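# Earphones into chest drawer, then close drawer

## Task

Place the coiled earphones inside the small chest's open drawer, then push the drawer closed, with the chest still standing upright at the end.

## Robot and tools

Robot: two Franka FR3 seven-joint arms, left_arm and right_arm, each carrying a Robotiq 140 two-finger gripper and a wrist camera. Their bases sit near (-0.006, +0.462, +0.013) m for left_arm and (+0.002, -0.326, +0.013) m for right_arm. The fingers of left_arm can fold at a hinge when pushed, so grip with the outer quarter of its pads near the fingertips; gripping deep toward the palm or jabbing a tip into a surface can fold them and give a loose or failed grip. right_arm's fingers are rigid.

Frame: all positions, orientations and offset axes use the scene frame. Origin is level with the table top, midway between the arms; +x points out over the table, +y toward left_arm, +z up. A gripper's fingers point along its own +z and close along its own y. end_effector_position is the spot between the pads when closed; fingertips reach about 33 mm past it (only 9 mm past when wide open). Printed poses can be a few cm off.

execute_actions(actions, cameras): actions is a list of actions; each action is a table of 1 to 15 rows, one row per 1/30 s step; a short table repeats its last row to fill 15 steps (one action = 0.5 s). Every row has 18 numbers in [-1, 1], both arms always: left dx, dy, dz, rx, ry, rz, gripper position, force_limit, speed, then the same nine for right. The six pose numbers are an offset, not a pose, measured from that arm's Hand target as it stood when the action began, along scene axes; 1.0 equals 0.6 m or 180 degrees; rx, ry, rz form one rotation vector, turning about the Hand target point. Every row in an action counts from that same start, yet the next action starts afresh, so repeating an offset keeps moving. Six zeros re-request the current Hand target. Gripper numbers are absolute commands, not offsets: position +1 = open 140 mm, about -0.8 = pads touching, -1 = close until blocked; force_limit -1 about 14 N, 0 about 40 N, +1 about 58 N (faster closes squeeze harder); speed -1 about 30 mm/s, 0 about 140, +1 about 250. Both start at +1. A 0 is a real command, so to leave a gripper alone resend its last three values. An empty actions list returns the state and all images. cameras: list of names, ["all"] or [].

move(target, speed, blend, blocking, cameras): target is one 18-number row as above or a list of up to 15 such rows; every row is an offset from the Hand targets at the move's start (not from the previous row). The grippers travel straight paths, with no collision avoidance, all finishing together, within 10 s total. speed: top path speed in m/s, 0.002 to 2, default 0.25 (turning capped at twice that in rad/s, max 2.5). blend: corner rounding in metres per waypoint, 0 = stop there. blocking=false returns after about 0.5 s while it runs. Result adds a move: line such as done, off_target, moving, held or fault, plus limits=paced (pose clipped) or limits=held. Faster moves lag and stray more and hit harder.

wait(seconds 0 to 10) lets time pass holding last commands. stop() brakes a running move. zoom_image(camera, region [x0, y0, x1, y1] pixels, at most 504x504) enlarges the newest image of cam_head_left, cam_head_right, cam_high, cam_low, cam_left_wrist or cam_right_wrist. clear_fault(arm) clears a reported torque or force fault. read_manual gives licence texts only. finished_scene(scene) ends the scene for good; call it only once the earphones are in and the drawer shut.

Motion: each step the controller limits the commanded pose to within 70 mm and 16 degrees of the measured pose. Hand target in the result is the last (clipped) command; the gripper may rest short of it, and a new command, even zeros, asks again; if still short, send the gap as an offset. To stop pressing against something, command the target back past the gripper.

Results: end_effector_position (m) and end_effector_quat_wxyz per gripper; Hand target; object_status (0 moving, 1 blocked while opening, 2 blocked while closing = likely holding, 3 reached position or pads met); position_measured in counts (3 open, 75 about 100 mm, 139 about 60 mm, 200 about 20 mm, 230 pads meet); Tool commands; joint velocities; Joint torques and External joint torques (contact estimates); Flange force along the gripper's own axes (includes held weight, noisy); Wrist depth as a 7x7 grid of distances ahead of each wrist camera, rows separated by " / ", "-" for no value; MOTOR HOT warnings. Camera images are 504x504 except the wrist ones, 896x504.

Gripping: close with position -1 and confirm status 2. To squeeze harder, raise force_limit and nudge position (-1 to -0.98). To loosen, open and reclose slowly.

Avoid: dropping the earphones or releasing them while moving, anything leaving the table, knocking the chest over, slamming the drawer, hitting fixed or heavy objects, arms or grippers touching each other (the clearance check does not guard grippers), hard squeezes on parts still resting on something, and strong pushes, pulls or twists. Limits: 85 N contact force per arm; contact torque 85 N m on the four big joints and 11 N m on the three wrist joints; exceeding these, a joint range or joint speed stops the arm until clear_fault. Holding loads or straining against unreachable poses heats motors and can brake an arm for 30 to 60 s. Smooth, quick, low-effort motion is best.

Each tool is called after "Emit:" as name([rows], argument=value, ...), one row to a line, values as JSON.

## Session

Emit:
execute_actions(actions=[])

Scene clock: 0.00 s.
left_arm: end_effector_position=(+0.1002, -0.1296, +0.1717) position_measured=3 object_status=3 end_effector_quat_wxyz=(+0.355, +0.762, +0.530, +0.108) | right_arm: end_effector_position=(+0.3525, -0.4838, +0.1494) position_measured=3 object_status=3 end_effector_quat_wxyz=(+0.000, +0.073, +0.991, -0.109)
Joint positions: left_arm=[-1.574 0.029 -0.004 -2.389 1.289 2.547 0.86] | right_arm=[-0.586 -0.443 0.315 -2.768 -0.117 2.392 1.496]
Joint velocities: within noise
Joint torques (N m): no reading
External joint torques (N m): no reading
Flange force (N): no reading
Wrist depth (mm): cam_left_wrist=[189 212 264 306 369 164 266 / 199 225 270 326 429 188 251 / 212 228 291 362 497 229 1617 / 222 130 318 446 548 132 1010 / - 119 352 446 - 124 104 / - 272 298 514 854 502 99 / - 255 249 300 2661 2554 -] | cam_right_wrist=[319 300 280 262 248 234 220 / 338 317 296 277 260 246 233 / 360 334 314 293 275 256 242 / 387 136 328 308 288 152 253 / - 107 351 327 304 131 97 / - 408 381 353 324 304 97 / - 448 408 371 343 320 -]
Hand target: left_arm +0.1002, -0.1296, +0.1717; +0.355, +0.762, +0.530, +0.108 | right_arm +0.3525, -0.4838, +0.1494; +0.000, +0.073, +0.991, -0.109
Tool commands: left_gripper/position=+1.0 left_gripper/force_limit=+1.0 left_gripper/speed=+1.0 right_gripper/position=+1.0 right_gripper/force_limit=+1.0 right_gripper/speed=+1.0

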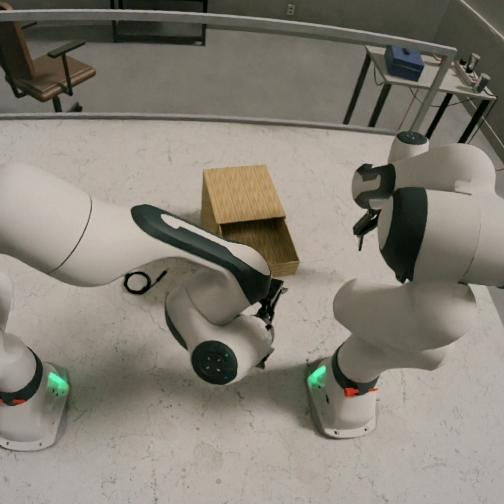

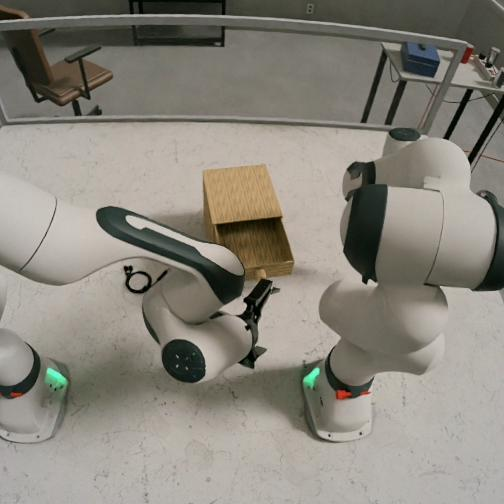

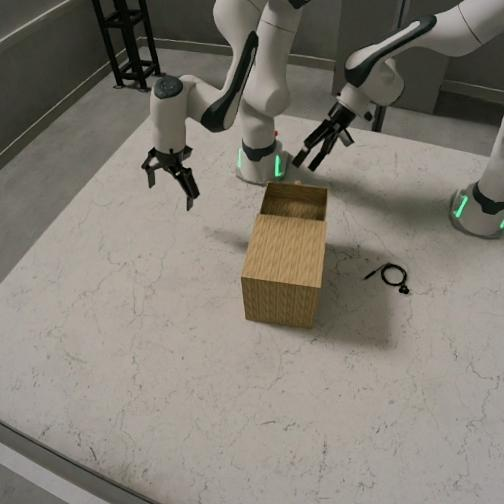

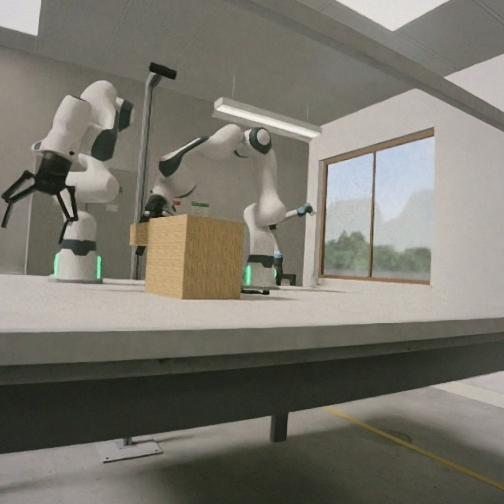

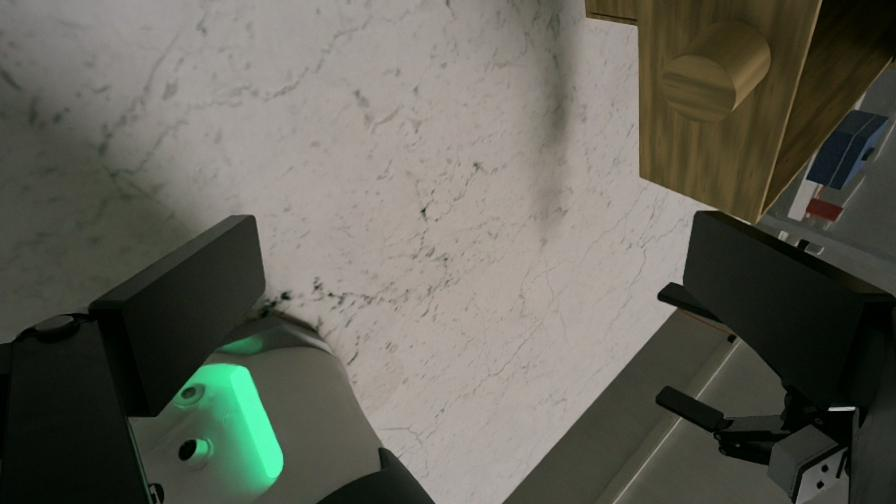

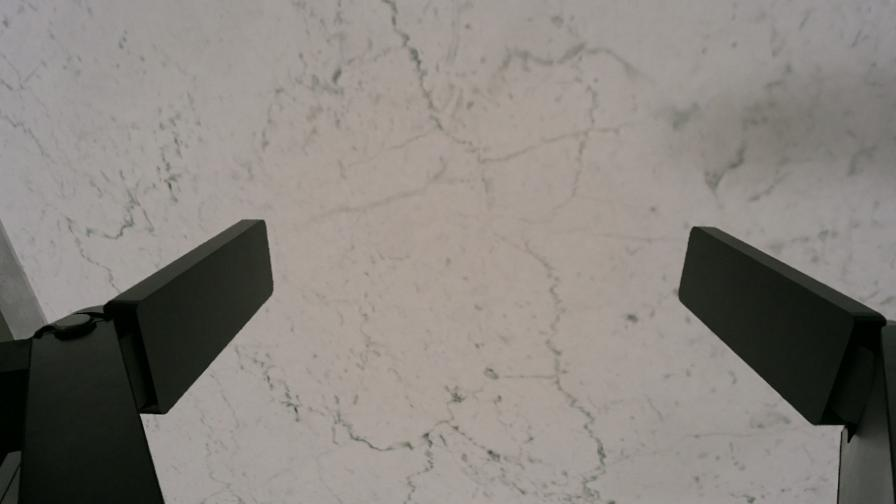

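Emit:
zoom_image(camera="cam_high", region=[340, 240, 430, 310])

Emit:
zoom_image(camera="cam_head_left", region=[100, 150, 310, 310])

Scaled by 5.600 from the camera's 504x504 image, which has a finer 720x720 frame.

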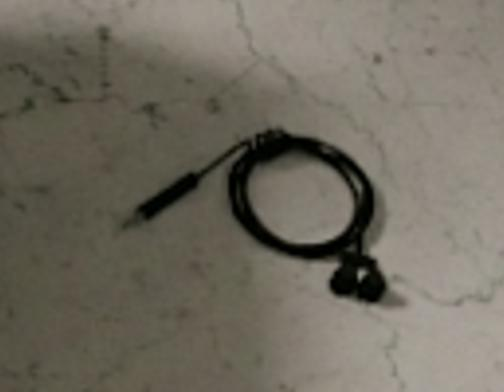

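Scaled by 2.400 from the camera's 504x504 image, which has a finer 720x720 frame.

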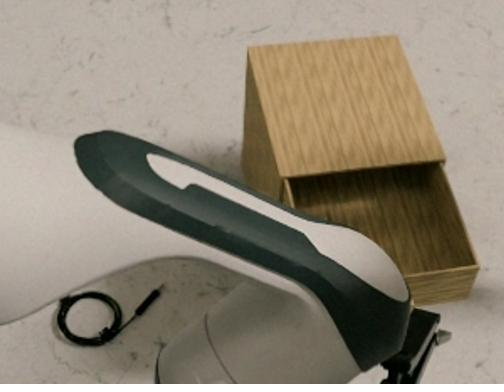

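Emit:
move([
  [0,0.083,0.3,0,0,0,-0.4,-1,0,0,0,0,0,0,0,1,1,1],
  [0.2,0.467,0.3,-0.082,0.27,0.579,-0.4,-1,0,0,0,0,0,0,0,1,1,1],
  [0.33,0.6,0.15,-0.082,0.27,0.579,-0.4,-1,0,0,0,0,0,0,0,1,1,1],
], blend=[0.04,0.04,0], speed=0.4, cameras=["all"])

Scene clock: 93.97 s.
left_arm: end_effector_position=(+0.2975, +0.2307, +0.2622) position_measured=179 object_status=3 end_effector_quat_wxyz=(-0.001, -0.004, +1.000, +0.000) | right_arm: end_effector_position=(+0.3525, -0.4838, +0.1494) position_measured=3 object_status=3 end_effector_quat_wxyz=(+0.000, +0.073, +0.991, -0.109)
Joint positions: left_arm=[-1.099 -0.581 0.381 -2.515 0.221 1.958 0.716] | right_arm=[-0.586 -0.443 0.315 -2.768 -0.117 2.392 1.496]
Joint velocities: left_arm=[0 -0.001 0 0 0.001 0.002 0.006] | right_arm=[within noise]
Joint torques (N m): left_arm=[-0.41 -10.16 -5.5 24.3 0.81 2.9 0.48] | right_arm=[-0.43 -13.04 -2.65 22.89 0.44 2.44 0.11]
External joint torques (N m): left_arm=[-0.34 0.18 0.47 0.1 0.11 0.39 0.48] | right_arm=[-0.42 0.13 0.69 1.01 -0.14 -0.04 0.13]
Flange force (N): left_arm=[-2.5 -0.4 1.2] | right_arm=[-4.7 0.2 0.1]
Wrist depth (mm): cam_left_wrist=[- 363 366 364 361 360 360 / 383 386 379 380 381 381 380 / 407 404 402 394 401 397 396 / 309 390 421 420 163 429 420 / 273 - 83 447 - 85 74 / - - - 480 - - - / - - - 513 - - -] | cam_right_wrist=[318 300 279 264 247 234 222 / 345 316 295 278 260 246 232 / 363 337 313 291 274 256 243 / 387 137 330 310 289 152 253 / - 108 353 328 303 131 97 / - 108 378 350 326 303 97 / - 454 411 375 345 318 -]
Hand target: left_arm +0.2982, +0.2304, +0.2617; +0.000, +0.000, +1.000, +0.000 | right_arm +0.3525, -0.4838, +0.1494; +0.000, +0.073, +0.991, -0.109
Off the commanded pose: left_arm 0.001 m, 1 deg | right_arm 0.000 m, 0 deg.
move: done
camera_calibration:
cam_left_wrist: T_world_to_cam=[[-0.00183931, 0.99999, -0.00414725, -0.214458], [0.940697, 0.00313715, 0.339235, -0.368585], [0.339244, -0.00327735, -0.940693, 0.288612], [0, 0, 0, 1]] pos_world=[0.248422, 0.216558, 0.395642]

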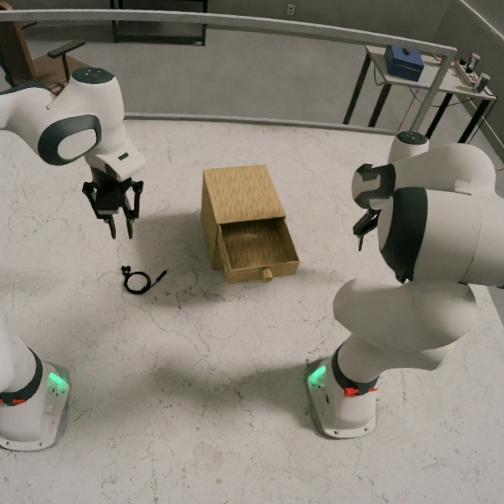

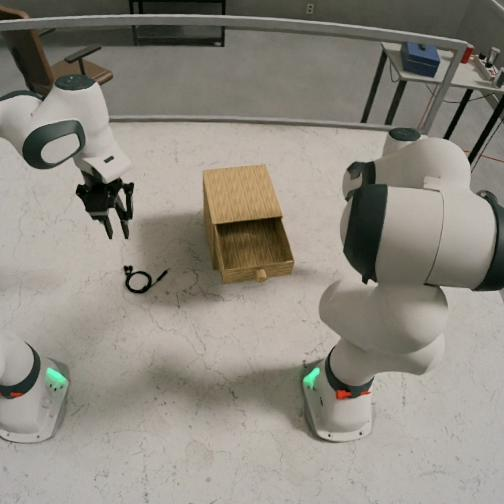

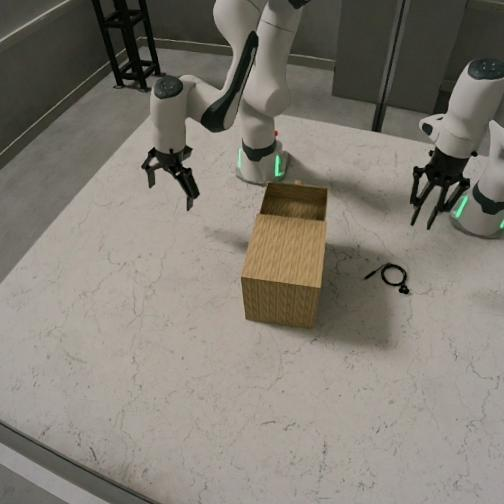

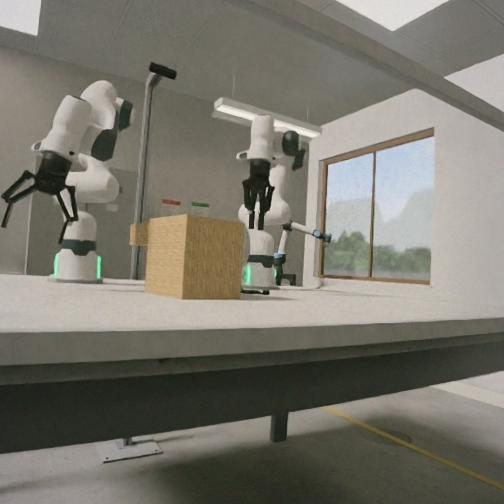

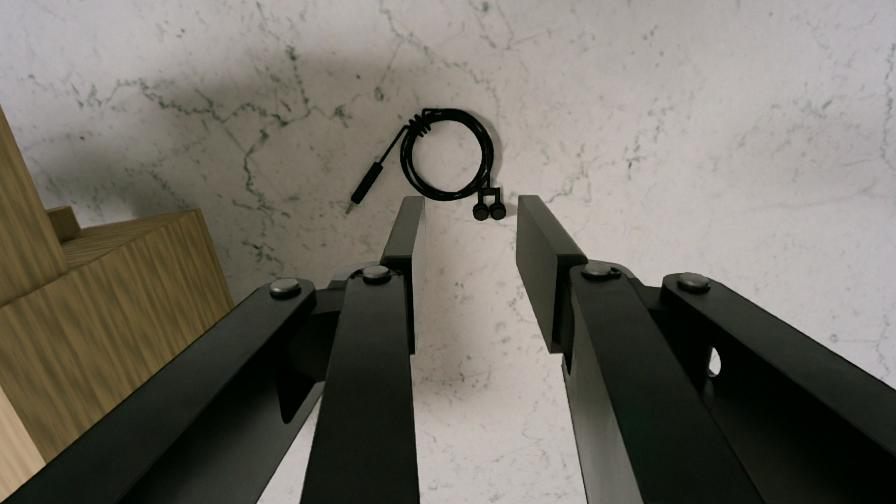

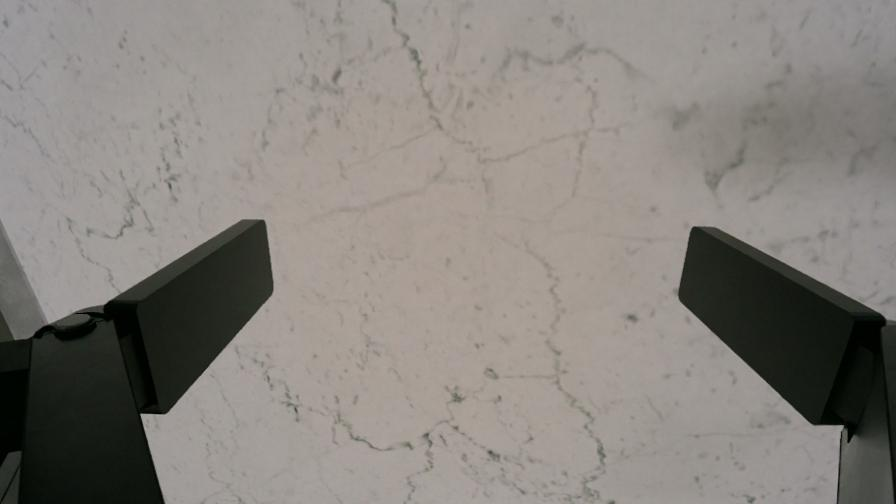

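Emit:
move([
  [-0.01,0.036,-0.27,0,0,0,-0.4,-1,0,0,0,0,0,0,0,1,1,1],
  [-0.01,0.036,-0.345,0,0,0,-0.4,-1,0,0,0,0,0,0,0,1,1,1],
], blend=[0.01,0], speed=[0.25,0.1], cameras=["cam_left_wrist","cam_low"])

Emit:
zoom_image(camera="cam_low", region=[220, 220, 320, 310])

Scene clock: 110.90 s.
left_arm: end_effector_position=(+0.2912, +0.2527, +0.0549) position_measured=179 object_status=3 end_effector_quat_wxyz=(-0.001, -0.003, +1.000, +0.001) | right_arm: end_effector_position=(+0.3525, -0.4838, +0.1494) position_measured=3 object_status=3 end_effector_quat_wxyz=(+0.000, +0.073, +0.991, -0.109)
Joint positions: left_arm=[-1.158 -0.225 0.583 -2.832 0.254 2.627 0.771] | right_arm=[-0.586 -0.443 0.315 -2.768 -0.117 2.392 1.496]
Joint velocities: left_arm=[-0.001 -0.001 0 -0.001 -0.001 0.002 0.004] | right_arm=[within noise]
Joint torques (N m): left_arm=[-0.73 -13.75 -2.19 18.8 0.05 2.78 0.4] | right_arm=[-0.4 -13.03 -2.75 22.83 0.45 2.48 0.11]
External joint torques (N m): left_arm=[-0.67 0.94 0.67 0.87 -0.32 0.29 0.4] | right_arm=[-0.42 0.22 0.58 0.89 -0.14 -0.02 0.13]
Flange force (N): left_arm=[-7.8 -4.9 7.1] | right_arm=[-4.5 0.1 0.5]
Wrist depth (mm): cam_left_wrist=[172 172 172 172 171 171 171 / 181 181 181 181 180 180 180 / 192 192 192 190 190 190 189 / 203 203 198 198 163 200 201 / 216 - 83 211 - 85 210 / - - - 228 - - - / - - - 241 - - -] | cam_right_wrist=[318 300 281 262 247 233 222 / 339 318 295 276 259 245 234 / 360 339 313 291 273 256 244 / 387 136 329 308 289 153 254 / - 107 352 329 303 131 97 / - 408 382 349 324 303 97 / - 453 410 370 344 318 -]
Hand target: left_arm +0.2922, +0.2520, +0.0547; +0.000, +0.000, +1.000, +0.000 | right_arm +0.3525, -0.4838, +0.1494; +0.000, +0.073, +0.991, -0.109
Off the commanded pose: left_arm 0.001 m, 0 deg | right_arm 0.000 m, 0 deg.
move: done
camera_calibration:
cam_left_wrist: T_world_to_cam=[[0.00149954, 0.999996, -0.00249923, -0.238442], [0.940453, -0.000560701, 0.339923, -0.291445], [0.33992, -0.00286013, -0.94045, 0.0954459], [0, 0, 0, 1]] pos_world=[0.242004, 0.23855, 0.188235]
Images, in order (width x height): cam_low 504x504, cam_left_wrist 896x504.

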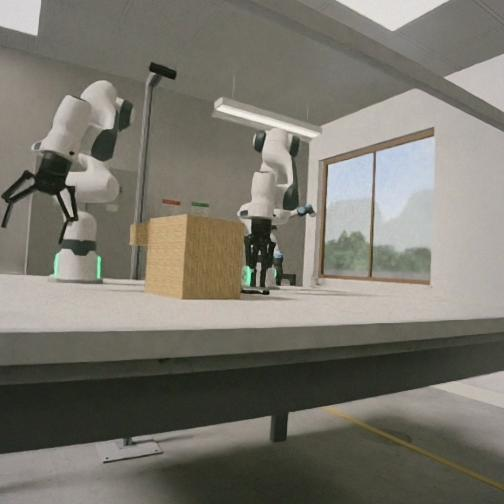

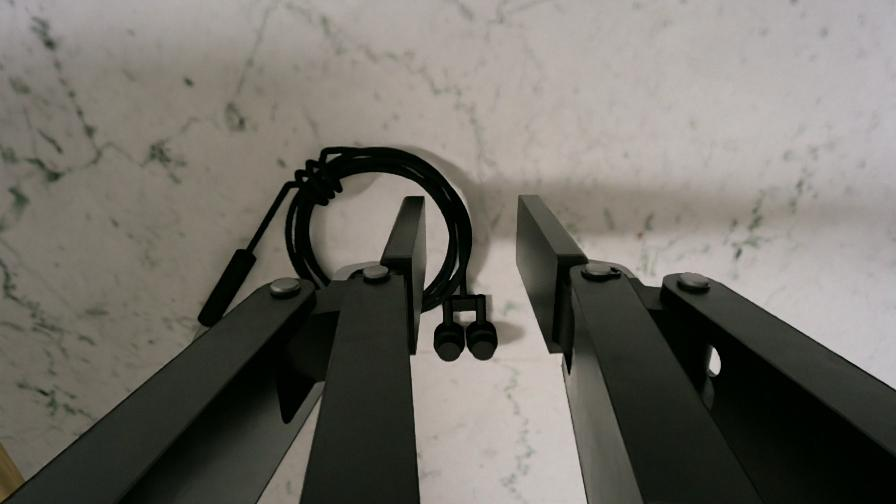

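Scaled by 5.040 from the camera's 504x504 image, which has a finer 720x720 frame.

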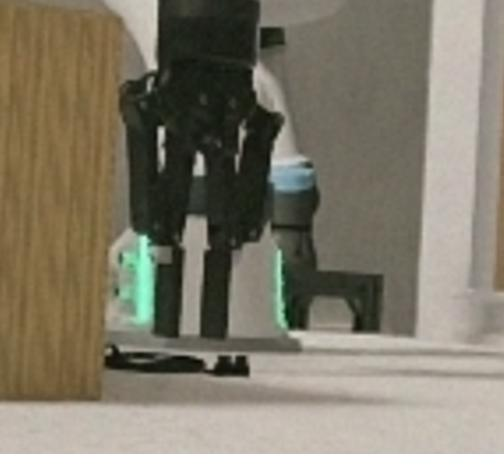

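Emit:
move([
  [0,-0.003,-0.03,0,0,0,-0.4,-1,0,0,0,0,0,0,0,1,1,1],
  [0,-0.003,-0.03,0,0,0,-1,-0.5,-1,0,0,0,0,0,0,1,1,1],
], speed=0.04, cameras=["cam_left_wrist"])

Emit:
wait(seconds=1)

Scene clock: 124.60 s.
left_arm: end_effector_position=(+0.2922, +0.2499, +0.0374) position_measured=227 object_status=0 end_effector_quat_wxyz=(+0.000, -0.002, +1.000, +0.000) | right_arm: end_effector_position=(+0.3525, -0.4838, +0.1494) position_measured=3 object_status=3 end_effector_quat_wxyz=(+0.000, +0.073, +0.991, -0.109)
Joint positions: left_arm=[-1.2 -0.153 0.614 -2.832 0.207 2.7 0.802] | right_arm=[-0.586 -0.443 0.315 -2.768 -0.117 2.392 1.496]
Joint torques (N m): left_arm=[-0.22 -13.75 -1.18 16.83 0.14 2.73 0.45] | right_arm=[-0.41 -12.98 -2.72 22.85 0.42 2.48 0.12]
External joint torques (N m): left_arm=[-0.33 1.87 0.73 -0.11 -0.18 0.24 0.45] | right_arm=[-0.42 0.21 0.6 0.96 -0.16 0 0.14]
Flange force (N): left_arm=[-7.5 -3.7 11.5] | right_arm=[-4.7 0.1 0.4]
Wrist depth (mm): cam_left_wrist=[156 156 156 156 155 155 155 / 165 166 164 164 164 163 163 / 176 174 171 173 173 172 174 / 185 182 182 134 180 182 181 / 197 192 82 - 92 189 193 / 206 - - - - - - / - - - - - - -] | cam_right_wrist=[317 300 280 262 248 234 221 / 340 318 298 275 260 245 233 / 362 338 312 292 275 256 243 / 388 136 328 310 290 152 255 / - 107 354 327 304 131 97 / - 406 379 351 322 304 97 / - 449 411 372 344 317 -]
Hand target: left_arm +0.2922, +0.2502, +0.0367; +0.000, +0.000, +1.000, +0.000 | right_arm +0.3525, -0.4838, +0.1494; +0.000, +0.073, +0.991, -0.109
Off the commanded pose: left_arm 0.001 m, 0 deg | right_arm 0.000 m, 0 deg.
move: done
camera_calibration:
cam_left_wrist: T_world_to_cam=[[0.00324839, 0.999984, -0.00462474, -0.23604], [0.939857, -0.00147339, 0.341566, -0.286073], [0.341553, -0.00545613, -0.939847, 0.0788748], [0, 0, 0, 1]] pos_world=[0.242694, 0.236045, 0.170751]
Images, in order (width x height): cam_left_wrist 896x504.

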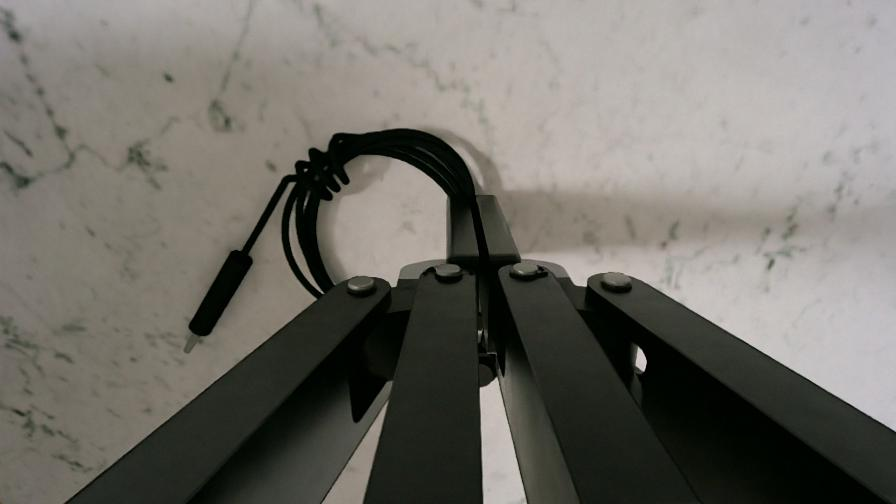

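Scene clock: 125.60 s.
left_arm: end_effector_position=(+0.2922, +0.2499, +0.0374) position_measured=227 object_status=2 end_effector_quat_wxyz=(+0.000, -0.002, +1.000, +0.000) | right_arm: end_effector_position=(+0.3525, -0.4838, +0.1494) position_measured=3 object_status=3 end_effector_quat_wxyz=(+0.000, +0.073, +0.991, -0.109)
Joint positions: left_arm=[-1.2 -0.153 0.614 -2.832 0.207 2.7 0.802] | right_arm=[-0.586 -0.443 0.315 -2.768 -0.117 2.392 1.496]
Joint torques (N m): left_arm=[-0.29 -13.72 -1.13 16.84 0.13 2.74 0.44] | right_arm=[-0.43 -13.05 -2.74 22.81 0.42 2.47 0.09]
External joint torques (N m): left_arm=[-0.34 1.95 0.83 -0.12 -0.19 0.25 0.44] | right_arm=[-0.43 0.2 0.59 0.95 -0.16 -0.01 0.12]
Flange force (N): left_arm=[-7.8 -3.9 12.0] | right_arm=[-4.6 0.0 0.4]
Wrist depth (mm): cam_left_wrist=[156 156 156 156 155 155 154 / 164 166 164 162 163 163 163 / 175 173 173 173 173 172 173 / 184 182 184 134 181 183 182 / 196 193 82 - 92 189 194 / 206 - - - - - 204 / - - - - - - -] | cam_right_wrist=[319 301 280 263 247 234 222 / 341 318 295 277 260 245 233 / 361 337 312 291 274 255 242 / 394 128 328 307 289 152 252 / - 107 353 325 303 131 97 / - 406 378 349 324 303 97 / - 444 411 373 344 320 -]
Hand target: left_arm +0.2922, +0.2502, +0.0367; +0.000, +0.000, +1.000, +0.000 | right_arm +0.3525, -0.4838, +0.1494; +0.000, +0.073, +0.991, -0.109
Tool commands: left_gripper/position=-1.0 left_gripper/force_limit=-0.5 left_gripper/speed=-1.0 right_gripper/position=+1.0 right_gripper/force_limit=+1.0 right_gripper/speed=+1.0
Off the commanded pose: left_arm 0.001 m, 0 deg | right_arm 0.000 m, 0 deg.
wait: 1.00 s; at rest by 0.17 s

Emit:
move([
  [0,0,0.5,0,0,0,-1,-0.5,-1,0,0,0,0,0,0,1,1,1],
  [-0.02,-0.525,0.52,0,0,0,-1,-0.5,-1,0,0,0,0,0,0,1,1,1],
], blend=[0.05,0], speed=0.25, cameras=["cam_left_wrist","cam_head_left","cam_high","cam_low"])

Scene clock: 138.27 s.
left_arm: end_effector_position=(+0.2802, -0.0655, +0.3497) position_measured=227 object_status=2 end_effector_quat_wxyz=(+0.002, +0.005, +1.000, -0.001) | right_arm: end_effector_position=(+0.3525, -0.4838, +0.1494) position_measured=3 object_status=3 end_effector_quat_wxyz=(+0.000, +0.073, +0.991, -0.109)
Joint positions: left_arm=[-1.27 0.118 0.192 -1.621 -0.021 1.741 0.52] | right_arm=[-0.586 -0.443 0.315 -2.768 -0.117 2.392 1.496]
Joint velocities: left_arm=[-0.001 0.001 -0.001 0 0.002 -0.001 -0.007] | right_arm=[within noise]
Joint torques (N m): left_arm=[0.29 -34.43 1.69 25.78 0.36 2.38 -0.15] | right_arm=[-0.35 -13.02 -2.64 22.85 0.44 2.46 0.07]
External joint torques (N m): left_arm=[0.12 1.51 0.71 1.04 -0.39 -0.16 -0.15] | right_arm=[-0.31 0.18 0.74 1.01 -0.14 -0.01 0.09]
Flange force (N): left_arm=[-5.3 -8.6 -3.5] | right_arm=[-4.7 0.3 0.2]
Wrist depth (mm): cam_left_wrist=[449 - 438 313 438 445 431 / 477 451 328 323 456 475 459 / 500 - 337 337 349 482 477 / 526 - 346 113 295 516 497 / 556 552 82 - 92 80 - / 591 - - - - - - / - - - - - - -] | cam_right_wrist=[319 300 280 263 249 234 221 / 337 318 297 276 259 244 233 / 364 336 313 291 274 256 244 / 386 136 329 308 287 141 253 / - 107 355 329 304 122 97 / - 407 381 352 326 303 97 / - 446 407 371 348 321 -]
Hand target: left_arm +0.2802, -0.0648, +0.3487; +0.000, +0.000, +1.000, +0.000 | right_arm +0.3525, -0.4838, +0.1494; +0.000, +0.073, +0.991, -0.109
Off the commanded pose: left_arm 0.001 m, 1 deg | right_arm 0.000 m, 0 deg.
move: done
camera_calibration:
cam_left_wrist: T_world_to_cam=[[0.016929, 0.999831, -0.00720778, 0.0778608], [0.938631, -0.0134081, 0.344664, -0.383475], [0.344509, -0.0126003, -0.938699, 0.373009], [0, 0, 0, 1]] pos_world=[0.230118, -0.0782893, 0.482874]
Images, in order (width x height): cam_head_left 504x504, cam_high 504x504, cam_low 504x504, cam_left_wrist 896x504.

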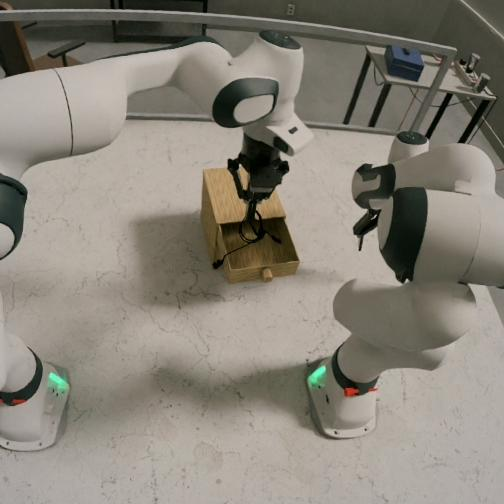

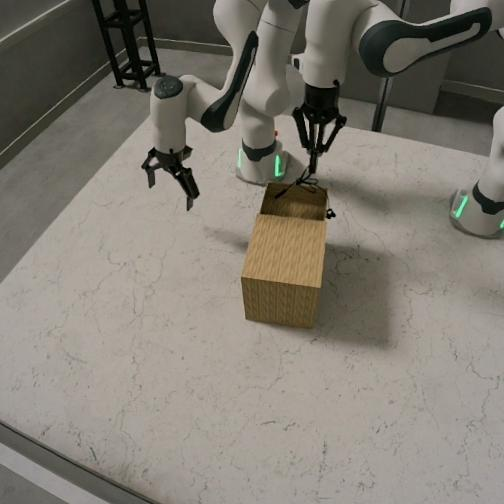

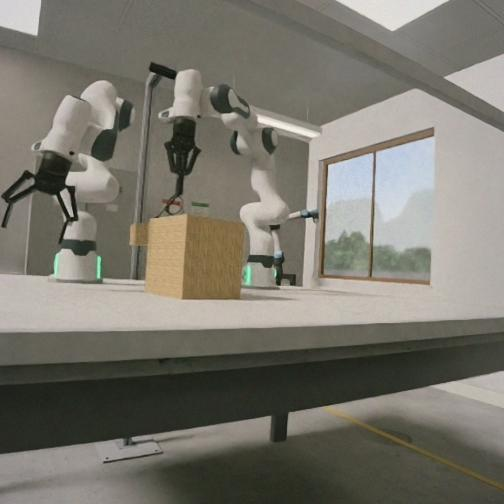

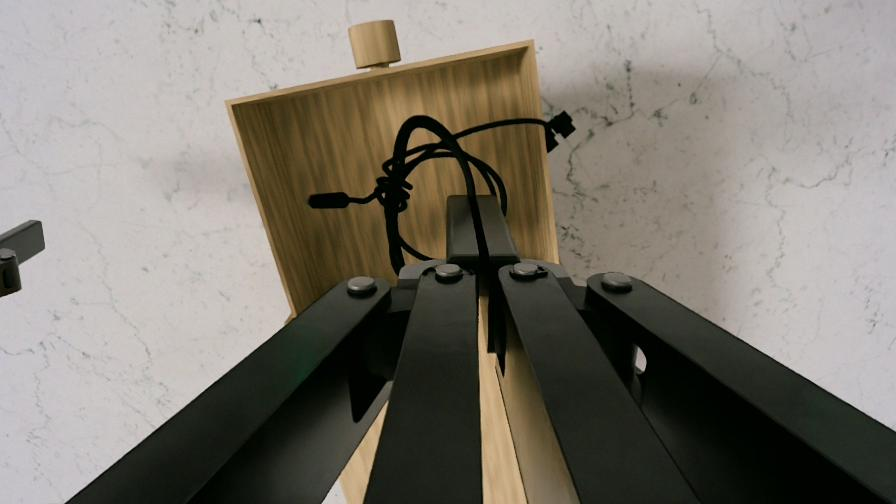

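Emit:
move([
  [0.025,-0.05,-0.05,0,0,0,-1,-0.5,-1,0,0,0,0,0,0,1,1,1],
  [0.025,-0.05,-0.21,0,0,0,-1,-0.5,-1,0,0,0,0,0,0,1,1,1],
], blend=[0.01,0], speed=0.12, cameras=["cam_left_wrist","cam_head_left","cam_high"])

Emit:
zoom_image(camera="cam_head_left", region=[200, 160, 310, 290])

Emit:
zoom_image(camera="cam_high", region=[240, 120, 350, 240])

Scene clock: 164.70 s.
left_arm: end_effector_position=(+0.2952, -0.0936, +0.2225) position_measured=227 object_status=2 end_effector_quat_wxyz=(+0.000, -0.002, +1.000, +0.002) | right_arm: end_effector_position=(+0.3525, -0.4838, +0.1494) position_measured=3 object_status=3 end_effector_quat_wxyz=(+0.000, +0.073, +0.991, -0.109)
Joint positions: left_arm=[-1.262 0.27 0.19 -1.742 -0.053 2.003 0.524] | right_arm=[-0.586 -0.443 0.315 -2.768 -0.117 2.392 1.496]
Joint velocities: left_arm=[0.001 0.001 -0.001 0 0 0.003 0.002] | right_arm=[within noise]
Joint torques (N m): left_arm=[0.5 -39.54 1.94 24.91 0.29 2.95 0.48] | right_arm=[-0.4 -13.01 -2.7 22.77 0.42 2.46 0.11]
External joint torques (N m): left_arm=[0.42 0.97 0.02 0.47 -0.39 0.44 0.48] | right_arm=[-0.39 0.21 0.65 0.89 -0.17 -0.02 0.13]
Flange force (N): left_arm=[-3.6 -3.9 1.1] | right_arm=[-4.6 0.2 0.4]
Wrist depth (mm): cam_left_wrist=[325 318 191 193 192 169 324 / 344 176 203 201 200 164 - / 363 180 214 212 212 162 356 / 383 185 222 134 221 201 380 / 409 399 82 - 92 80 - / - - - - - - 428 / - - - - - - -] | cam_right_wrist=[320 299 277 264 248 233 222 / - 318 294 277 260 245 232 / 364 339 312 291 273 256 244 / 386 136 332 310 289 152 255 / - 107 352 329 306 131 97 / - 405 379 350 324 304 97 / - 448 408 373 344 319 -]
Hand target: left_arm +0.2952, -0.0948, +0.2227; +0.000, +0.000, +1.000, +0.000 | right_arm +0.3525, -0.4838, +0.1494; +0.000, +0.073, +0.991, -0.109
Off the commanded pose: left_arm 0.001 m, 0 deg | right_arm 0.000 m, 0 deg.
move: done
camera_calibration:
cam_left_wrist: T_world_to_cam=[[0.00209101, 0.999998, -0.0000421198, 0.107551], [0.93987, -0.0019509, 0.341526, -0.352627], [0.341525, -0.00075372, -0.939872, 0.250342], [0, 0, 0, 1]] pos_world=[0.245701, -0.10805, 0.355725]
Images, in order (width x height): cam_head_left 504x504, cam_high 504x504, cam_left_wrist 896x504.

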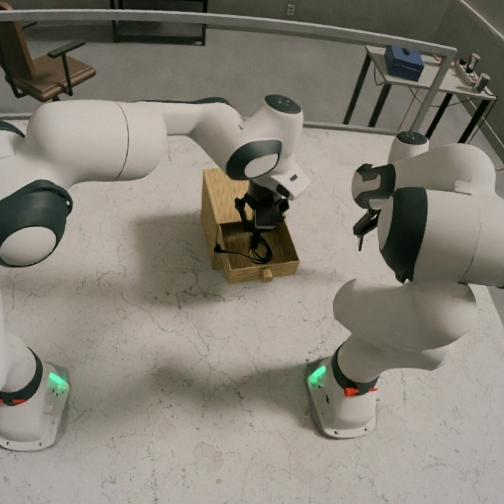

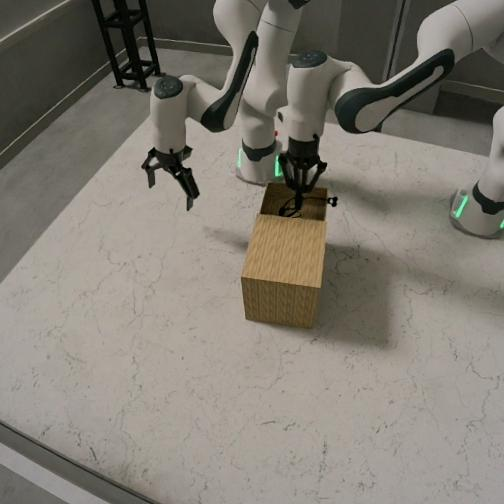

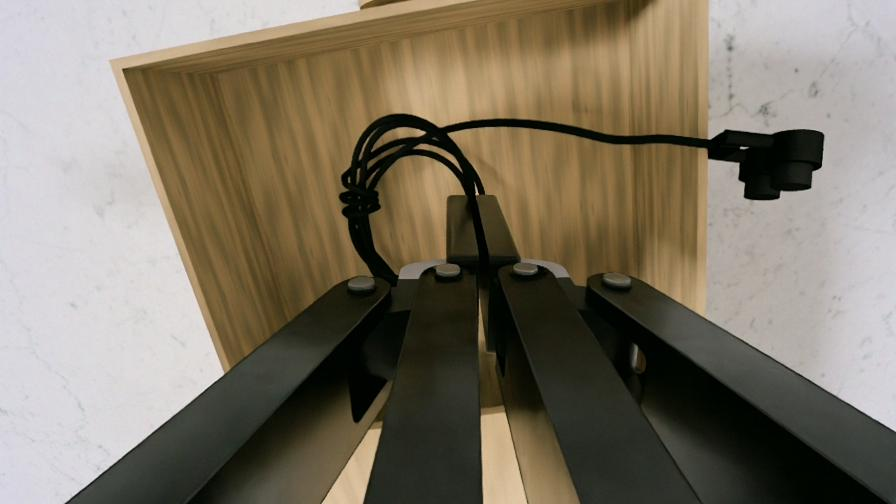

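Scaled by 3.877 from the camera's 504x504 image, which has a finer 720x720 frame.

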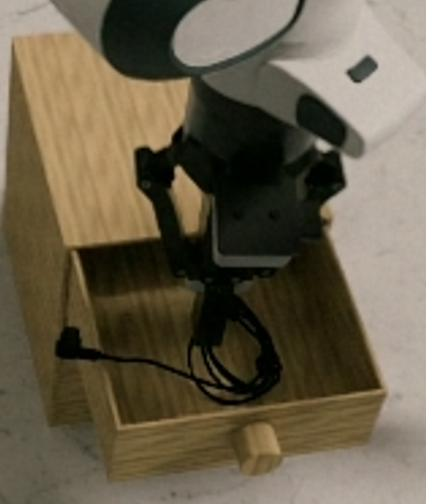

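Scaled by 4.200 from the camera's 504x504 image, which has a finer 720x720 frame.

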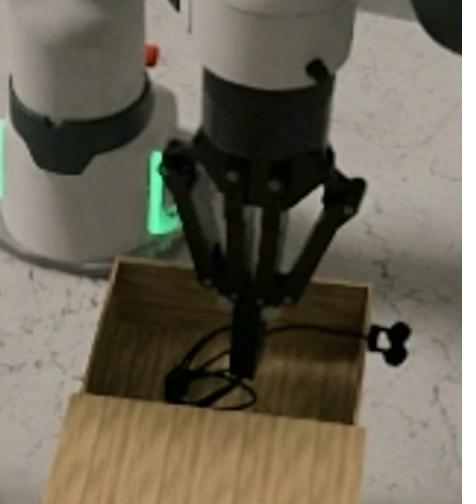

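Emit:
move(target=[0,0,0.2,0,0,0,-1,-0.5,-1,0,0,0,0,0,0,1,1,1], speed=0.15, cameras=["cam_left_wrist","cam_head_left","cam_high"])

Emit:
zoom_image(camera="cam_head_left", region=[200, 160, 310, 290])

Emit:
zoom_image(camera="cam_high", region=[240, 120, 350, 240])

Scene clock: 180.53 s.
left_arm: end_effector_position=(+0.2942, -0.0963, +0.3437) position_measured=227 object_status=2 end_effector_quat_wxyz=(+0.000, +0.002, +1.000, -0.002) | right_arm: end_effector_position=(+0.3525, -0.4838, +0.1494) position_measured=3 object_status=3 end_effector_quat_wxyz=(+0.000, +0.073, +0.991, -0.109)
Joint positions: left_arm=[-1.26 0.235 0.195 -1.481 -0.047 1.716 0.525] | right_arm=[-0.586 -0.443 0.315 -2.768 -0.117 2.392 1.496]
Joint velocities: left_arm=[0 0.001 0 0 -0.001 -0.005 0.001] | right_arm=[within noise]
Joint torques (N m): left_arm=[0.45 -38.25 2.49 25.72 0.67 2.42 0.09] | right_arm=[-0.39 -13.05 -2.72 22.79 0.43 2.46 0.12]
External joint torques (N m): left_arm=[0.5 1.46 0.94 1.03 -0.06 -0.13 0.09] | right_arm=[-0.37 0.2 0.65 0.9 -0.15 -0.02 0.14]
Flange force (N): left_arm=[-6.4 -9.1 -3.7] | right_arm=[-4.5 0.2 0.4]
Wrist depth (mm): cam_left_wrist=[445 442 435 270 307 427 431 / 466 460 317 317 315 459 450 / 474 - 333 222 337 496 476 / - 510 316 114 345 504 504 / 563 543 82 - 92 80 - / 584 - - - - - 565 / - - - - - - -] | cam_right_wrist=[318 301 279 262 248 234 221 / 335 316 293 278 260 244 232 / 364 337 311 292 274 258 244 / 390 137 328 309 291 152 254 / - 107 353 332 305 131 97 / - 408 376 350 321 304 97 / - 448 410 373 345 320 -]
Hand target: left_arm +0.2952, -0.0948, +0.3427; +0.000, +0.000, +1.000, +0.000 | right_arm +0.3525, -0.4838, +0.1494; +0.000, +0.073, +0.991, -0.109
Off the commanded pose: left_arm 0.002 m, 0 deg | right_arm 0.000 m, 0 deg.
move: done
camera_calibration:
cam_left_wrist: T_world_to_cam=[[0.0102599, 0.999905, -0.00917791, 0.111033], [0.939709, -0.00650391, 0.341912, -0.393639], [0.34182, -0.0121326, -0.939687, 0.363386], [0, 0, 0, 1]] pos_world=[0.244555, -0.109174, 0.477078]
Images, in order (width x height): cam_head_left 504x504, cam_high 504x504, cam_left_wrist 896x504.

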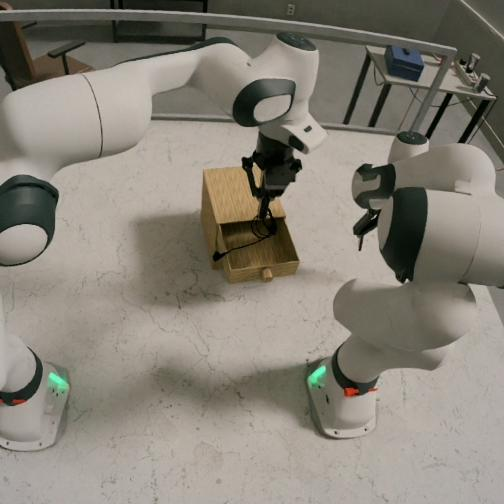

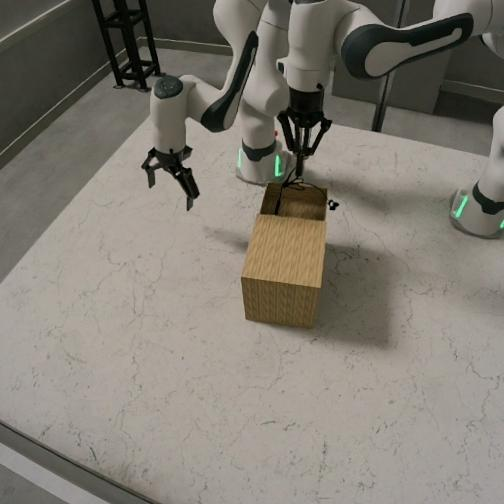

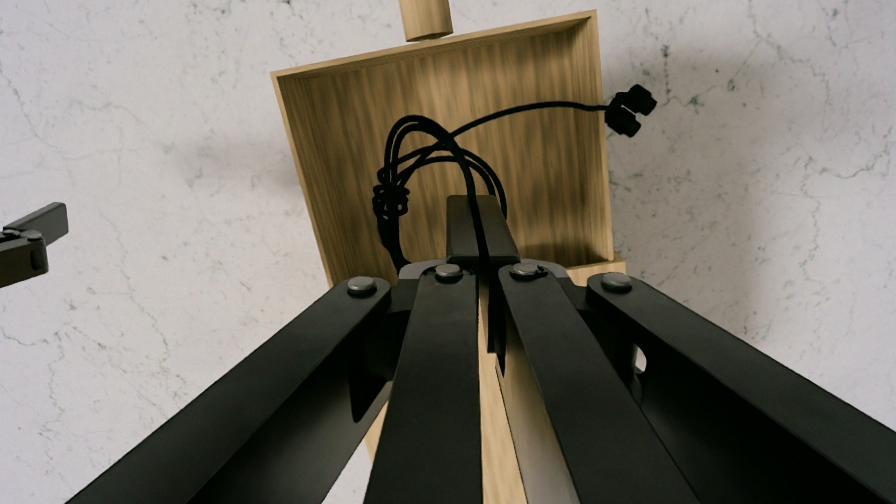

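Scaled by 3.877 from the camera's 504x504 image, which has a finer 720x720 frame.

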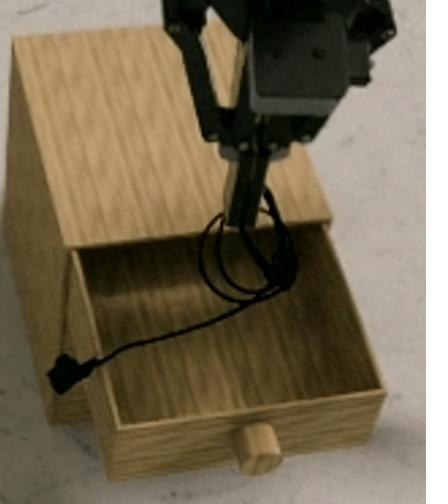

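Scaled by 4.200 from the camera's 504x504 image, which has a finer 720x720 frame.

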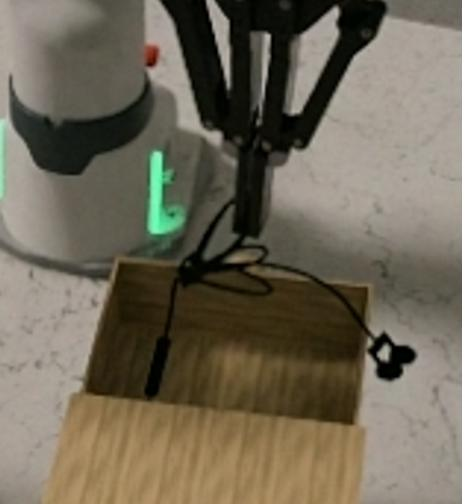

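Emit:
move(target=[0.025,-0.045,0.03,0,0,0.067,-1,-0.5,-1,0,0,0,0,0,0,1,1,1], speed=0.1, cameras=["cam_left_wrist","cam_head_left","cam_high"])

Emit:
zoom_image(camera="cam_head_left", region=[200, 160, 310, 290])

Emit:
zoom_image(camera="cam_high", region=[240, 120, 350, 240])

Scene clock: 204.97 s.
left_arm: end_effector_position=(+0.3113, -0.1219, +0.3618) position_measured=227 object_status=2 end_effector_quat_wxyz=(+0.002, -0.101, +0.995, -0.001) | right_arm: end_effector_position=(+0.3525, -0.4838, +0.1494) position_measured=3 object_status=3 end_effector_quat_wxyz=(+0.000, +0.073, +0.991, -0.109)
Joint positions: left_arm=[-1.266 0.367 0.234 -1.249 -0.082 1.611 0.338] | right_arm=[-0.586 -0.443 0.315 -2.768 -0.117 2.392 1.496]
Joint velocities: left_arm=[0 0 0 0 -0.001 0 -0.005] | right_arm=[within noise]
Joint torques (N m): left_arm=[-0.21 -41.55 3.63 25.27 0.36 2.45 -0.18] | right_arm=[-0.37 -13.07 -2.64 22.85 0.44 2.47 0.12]
External joint torques (N m): left_arm=[-0.07 1.74 1.04 1.04 -0.38 -0.11 -0.18] | right_arm=[-0.37 0.16 0.69 0.96 -0.14 -0.01 0.14]
Flange force (N): left_arm=[-4.4 -13.8 -5.5] | right_arm=[-4.6 0.3 0.2]
Wrist depth (mm): cam_left_wrist=[- 455 450 321 322 449 448 / 470 481 475 336 334 - - / 512 520 345 356 349 499 494 / 539 529 526 124 326 530 522 / 578 - 82 - 92 80 - / - - - - - - - / - - - - - - -] | cam_right_wrist=[319 300 280 263 248 234 221 / 338 318 296 277 260 245 233 / 362 337 312 292 275 256 244 / 386 136 329 309 288 152 254 / - 107 355 330 305 131 97 / - 406 379 352 322 304 97 / - 446 412 373 344 319 -]
Hand target: left_arm +0.3102, -0.1218, +0.3607; +0.000, -0.105, +0.994, +0.000 | right_arm +0.3525, -0.4838, +0.1494; +0.000, +0.073, +0.991, -0.109
Off the commanded pose: left_arm 0.002 m, 0 deg | right_arm 0.000 m, 0 deg.
move: done
camera_calibration:
cam_left_wrist: T_world_to_cam=[[-0.194559, 0.980862, -0.00757735, 0.197419], [0.920577, 0.185257, 0.343829, -0.387456], [0.338653, 0.0599195, -0.939002, 0.383662], [0, 0, 0, 1]] pos_world=[0.265164, -0.144851, 0.494974]
Images, in order (width x height): cam_head_left 504x504, cam_high 504x504, cam_left_wrist 896x504.

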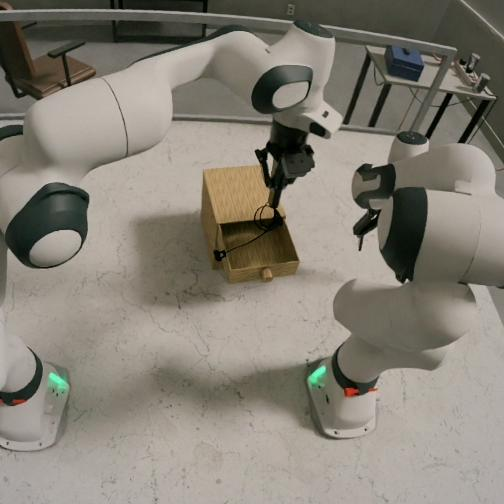

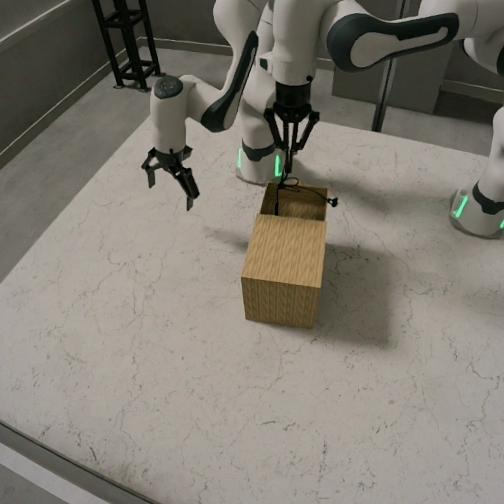

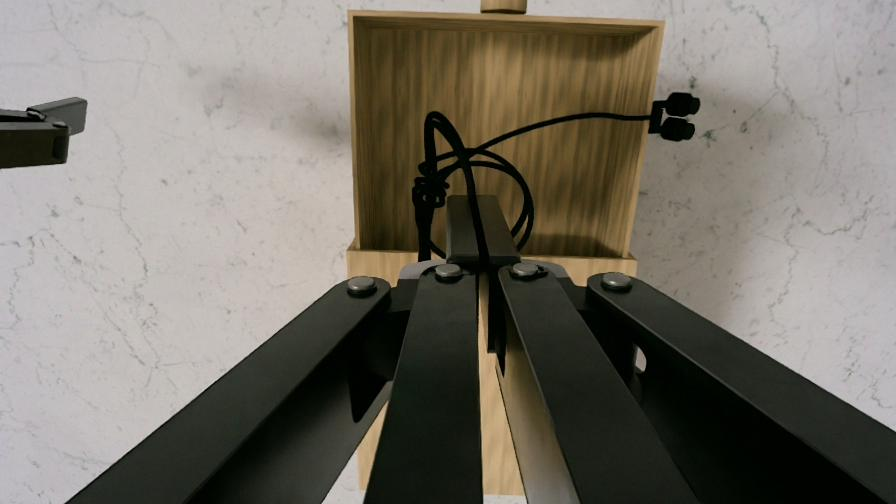

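Scaled by 3.877 from the camera's 504x504 image, which has a finer 720x720 frame.

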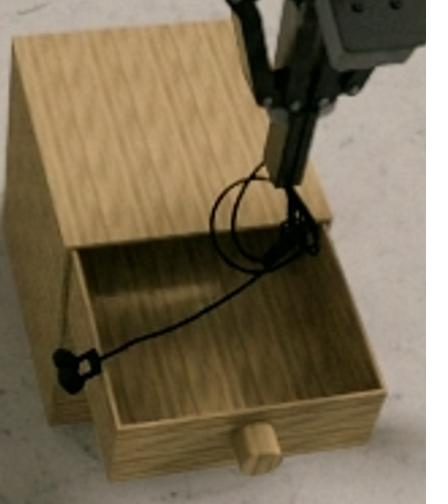

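Scaled by 4.200 from the camera's 504x504 image, which has a finer 720x720 frame.

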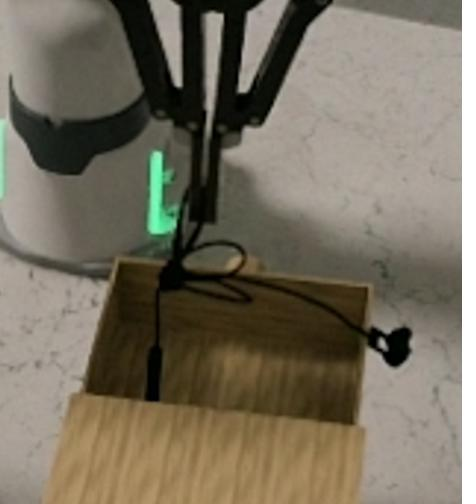

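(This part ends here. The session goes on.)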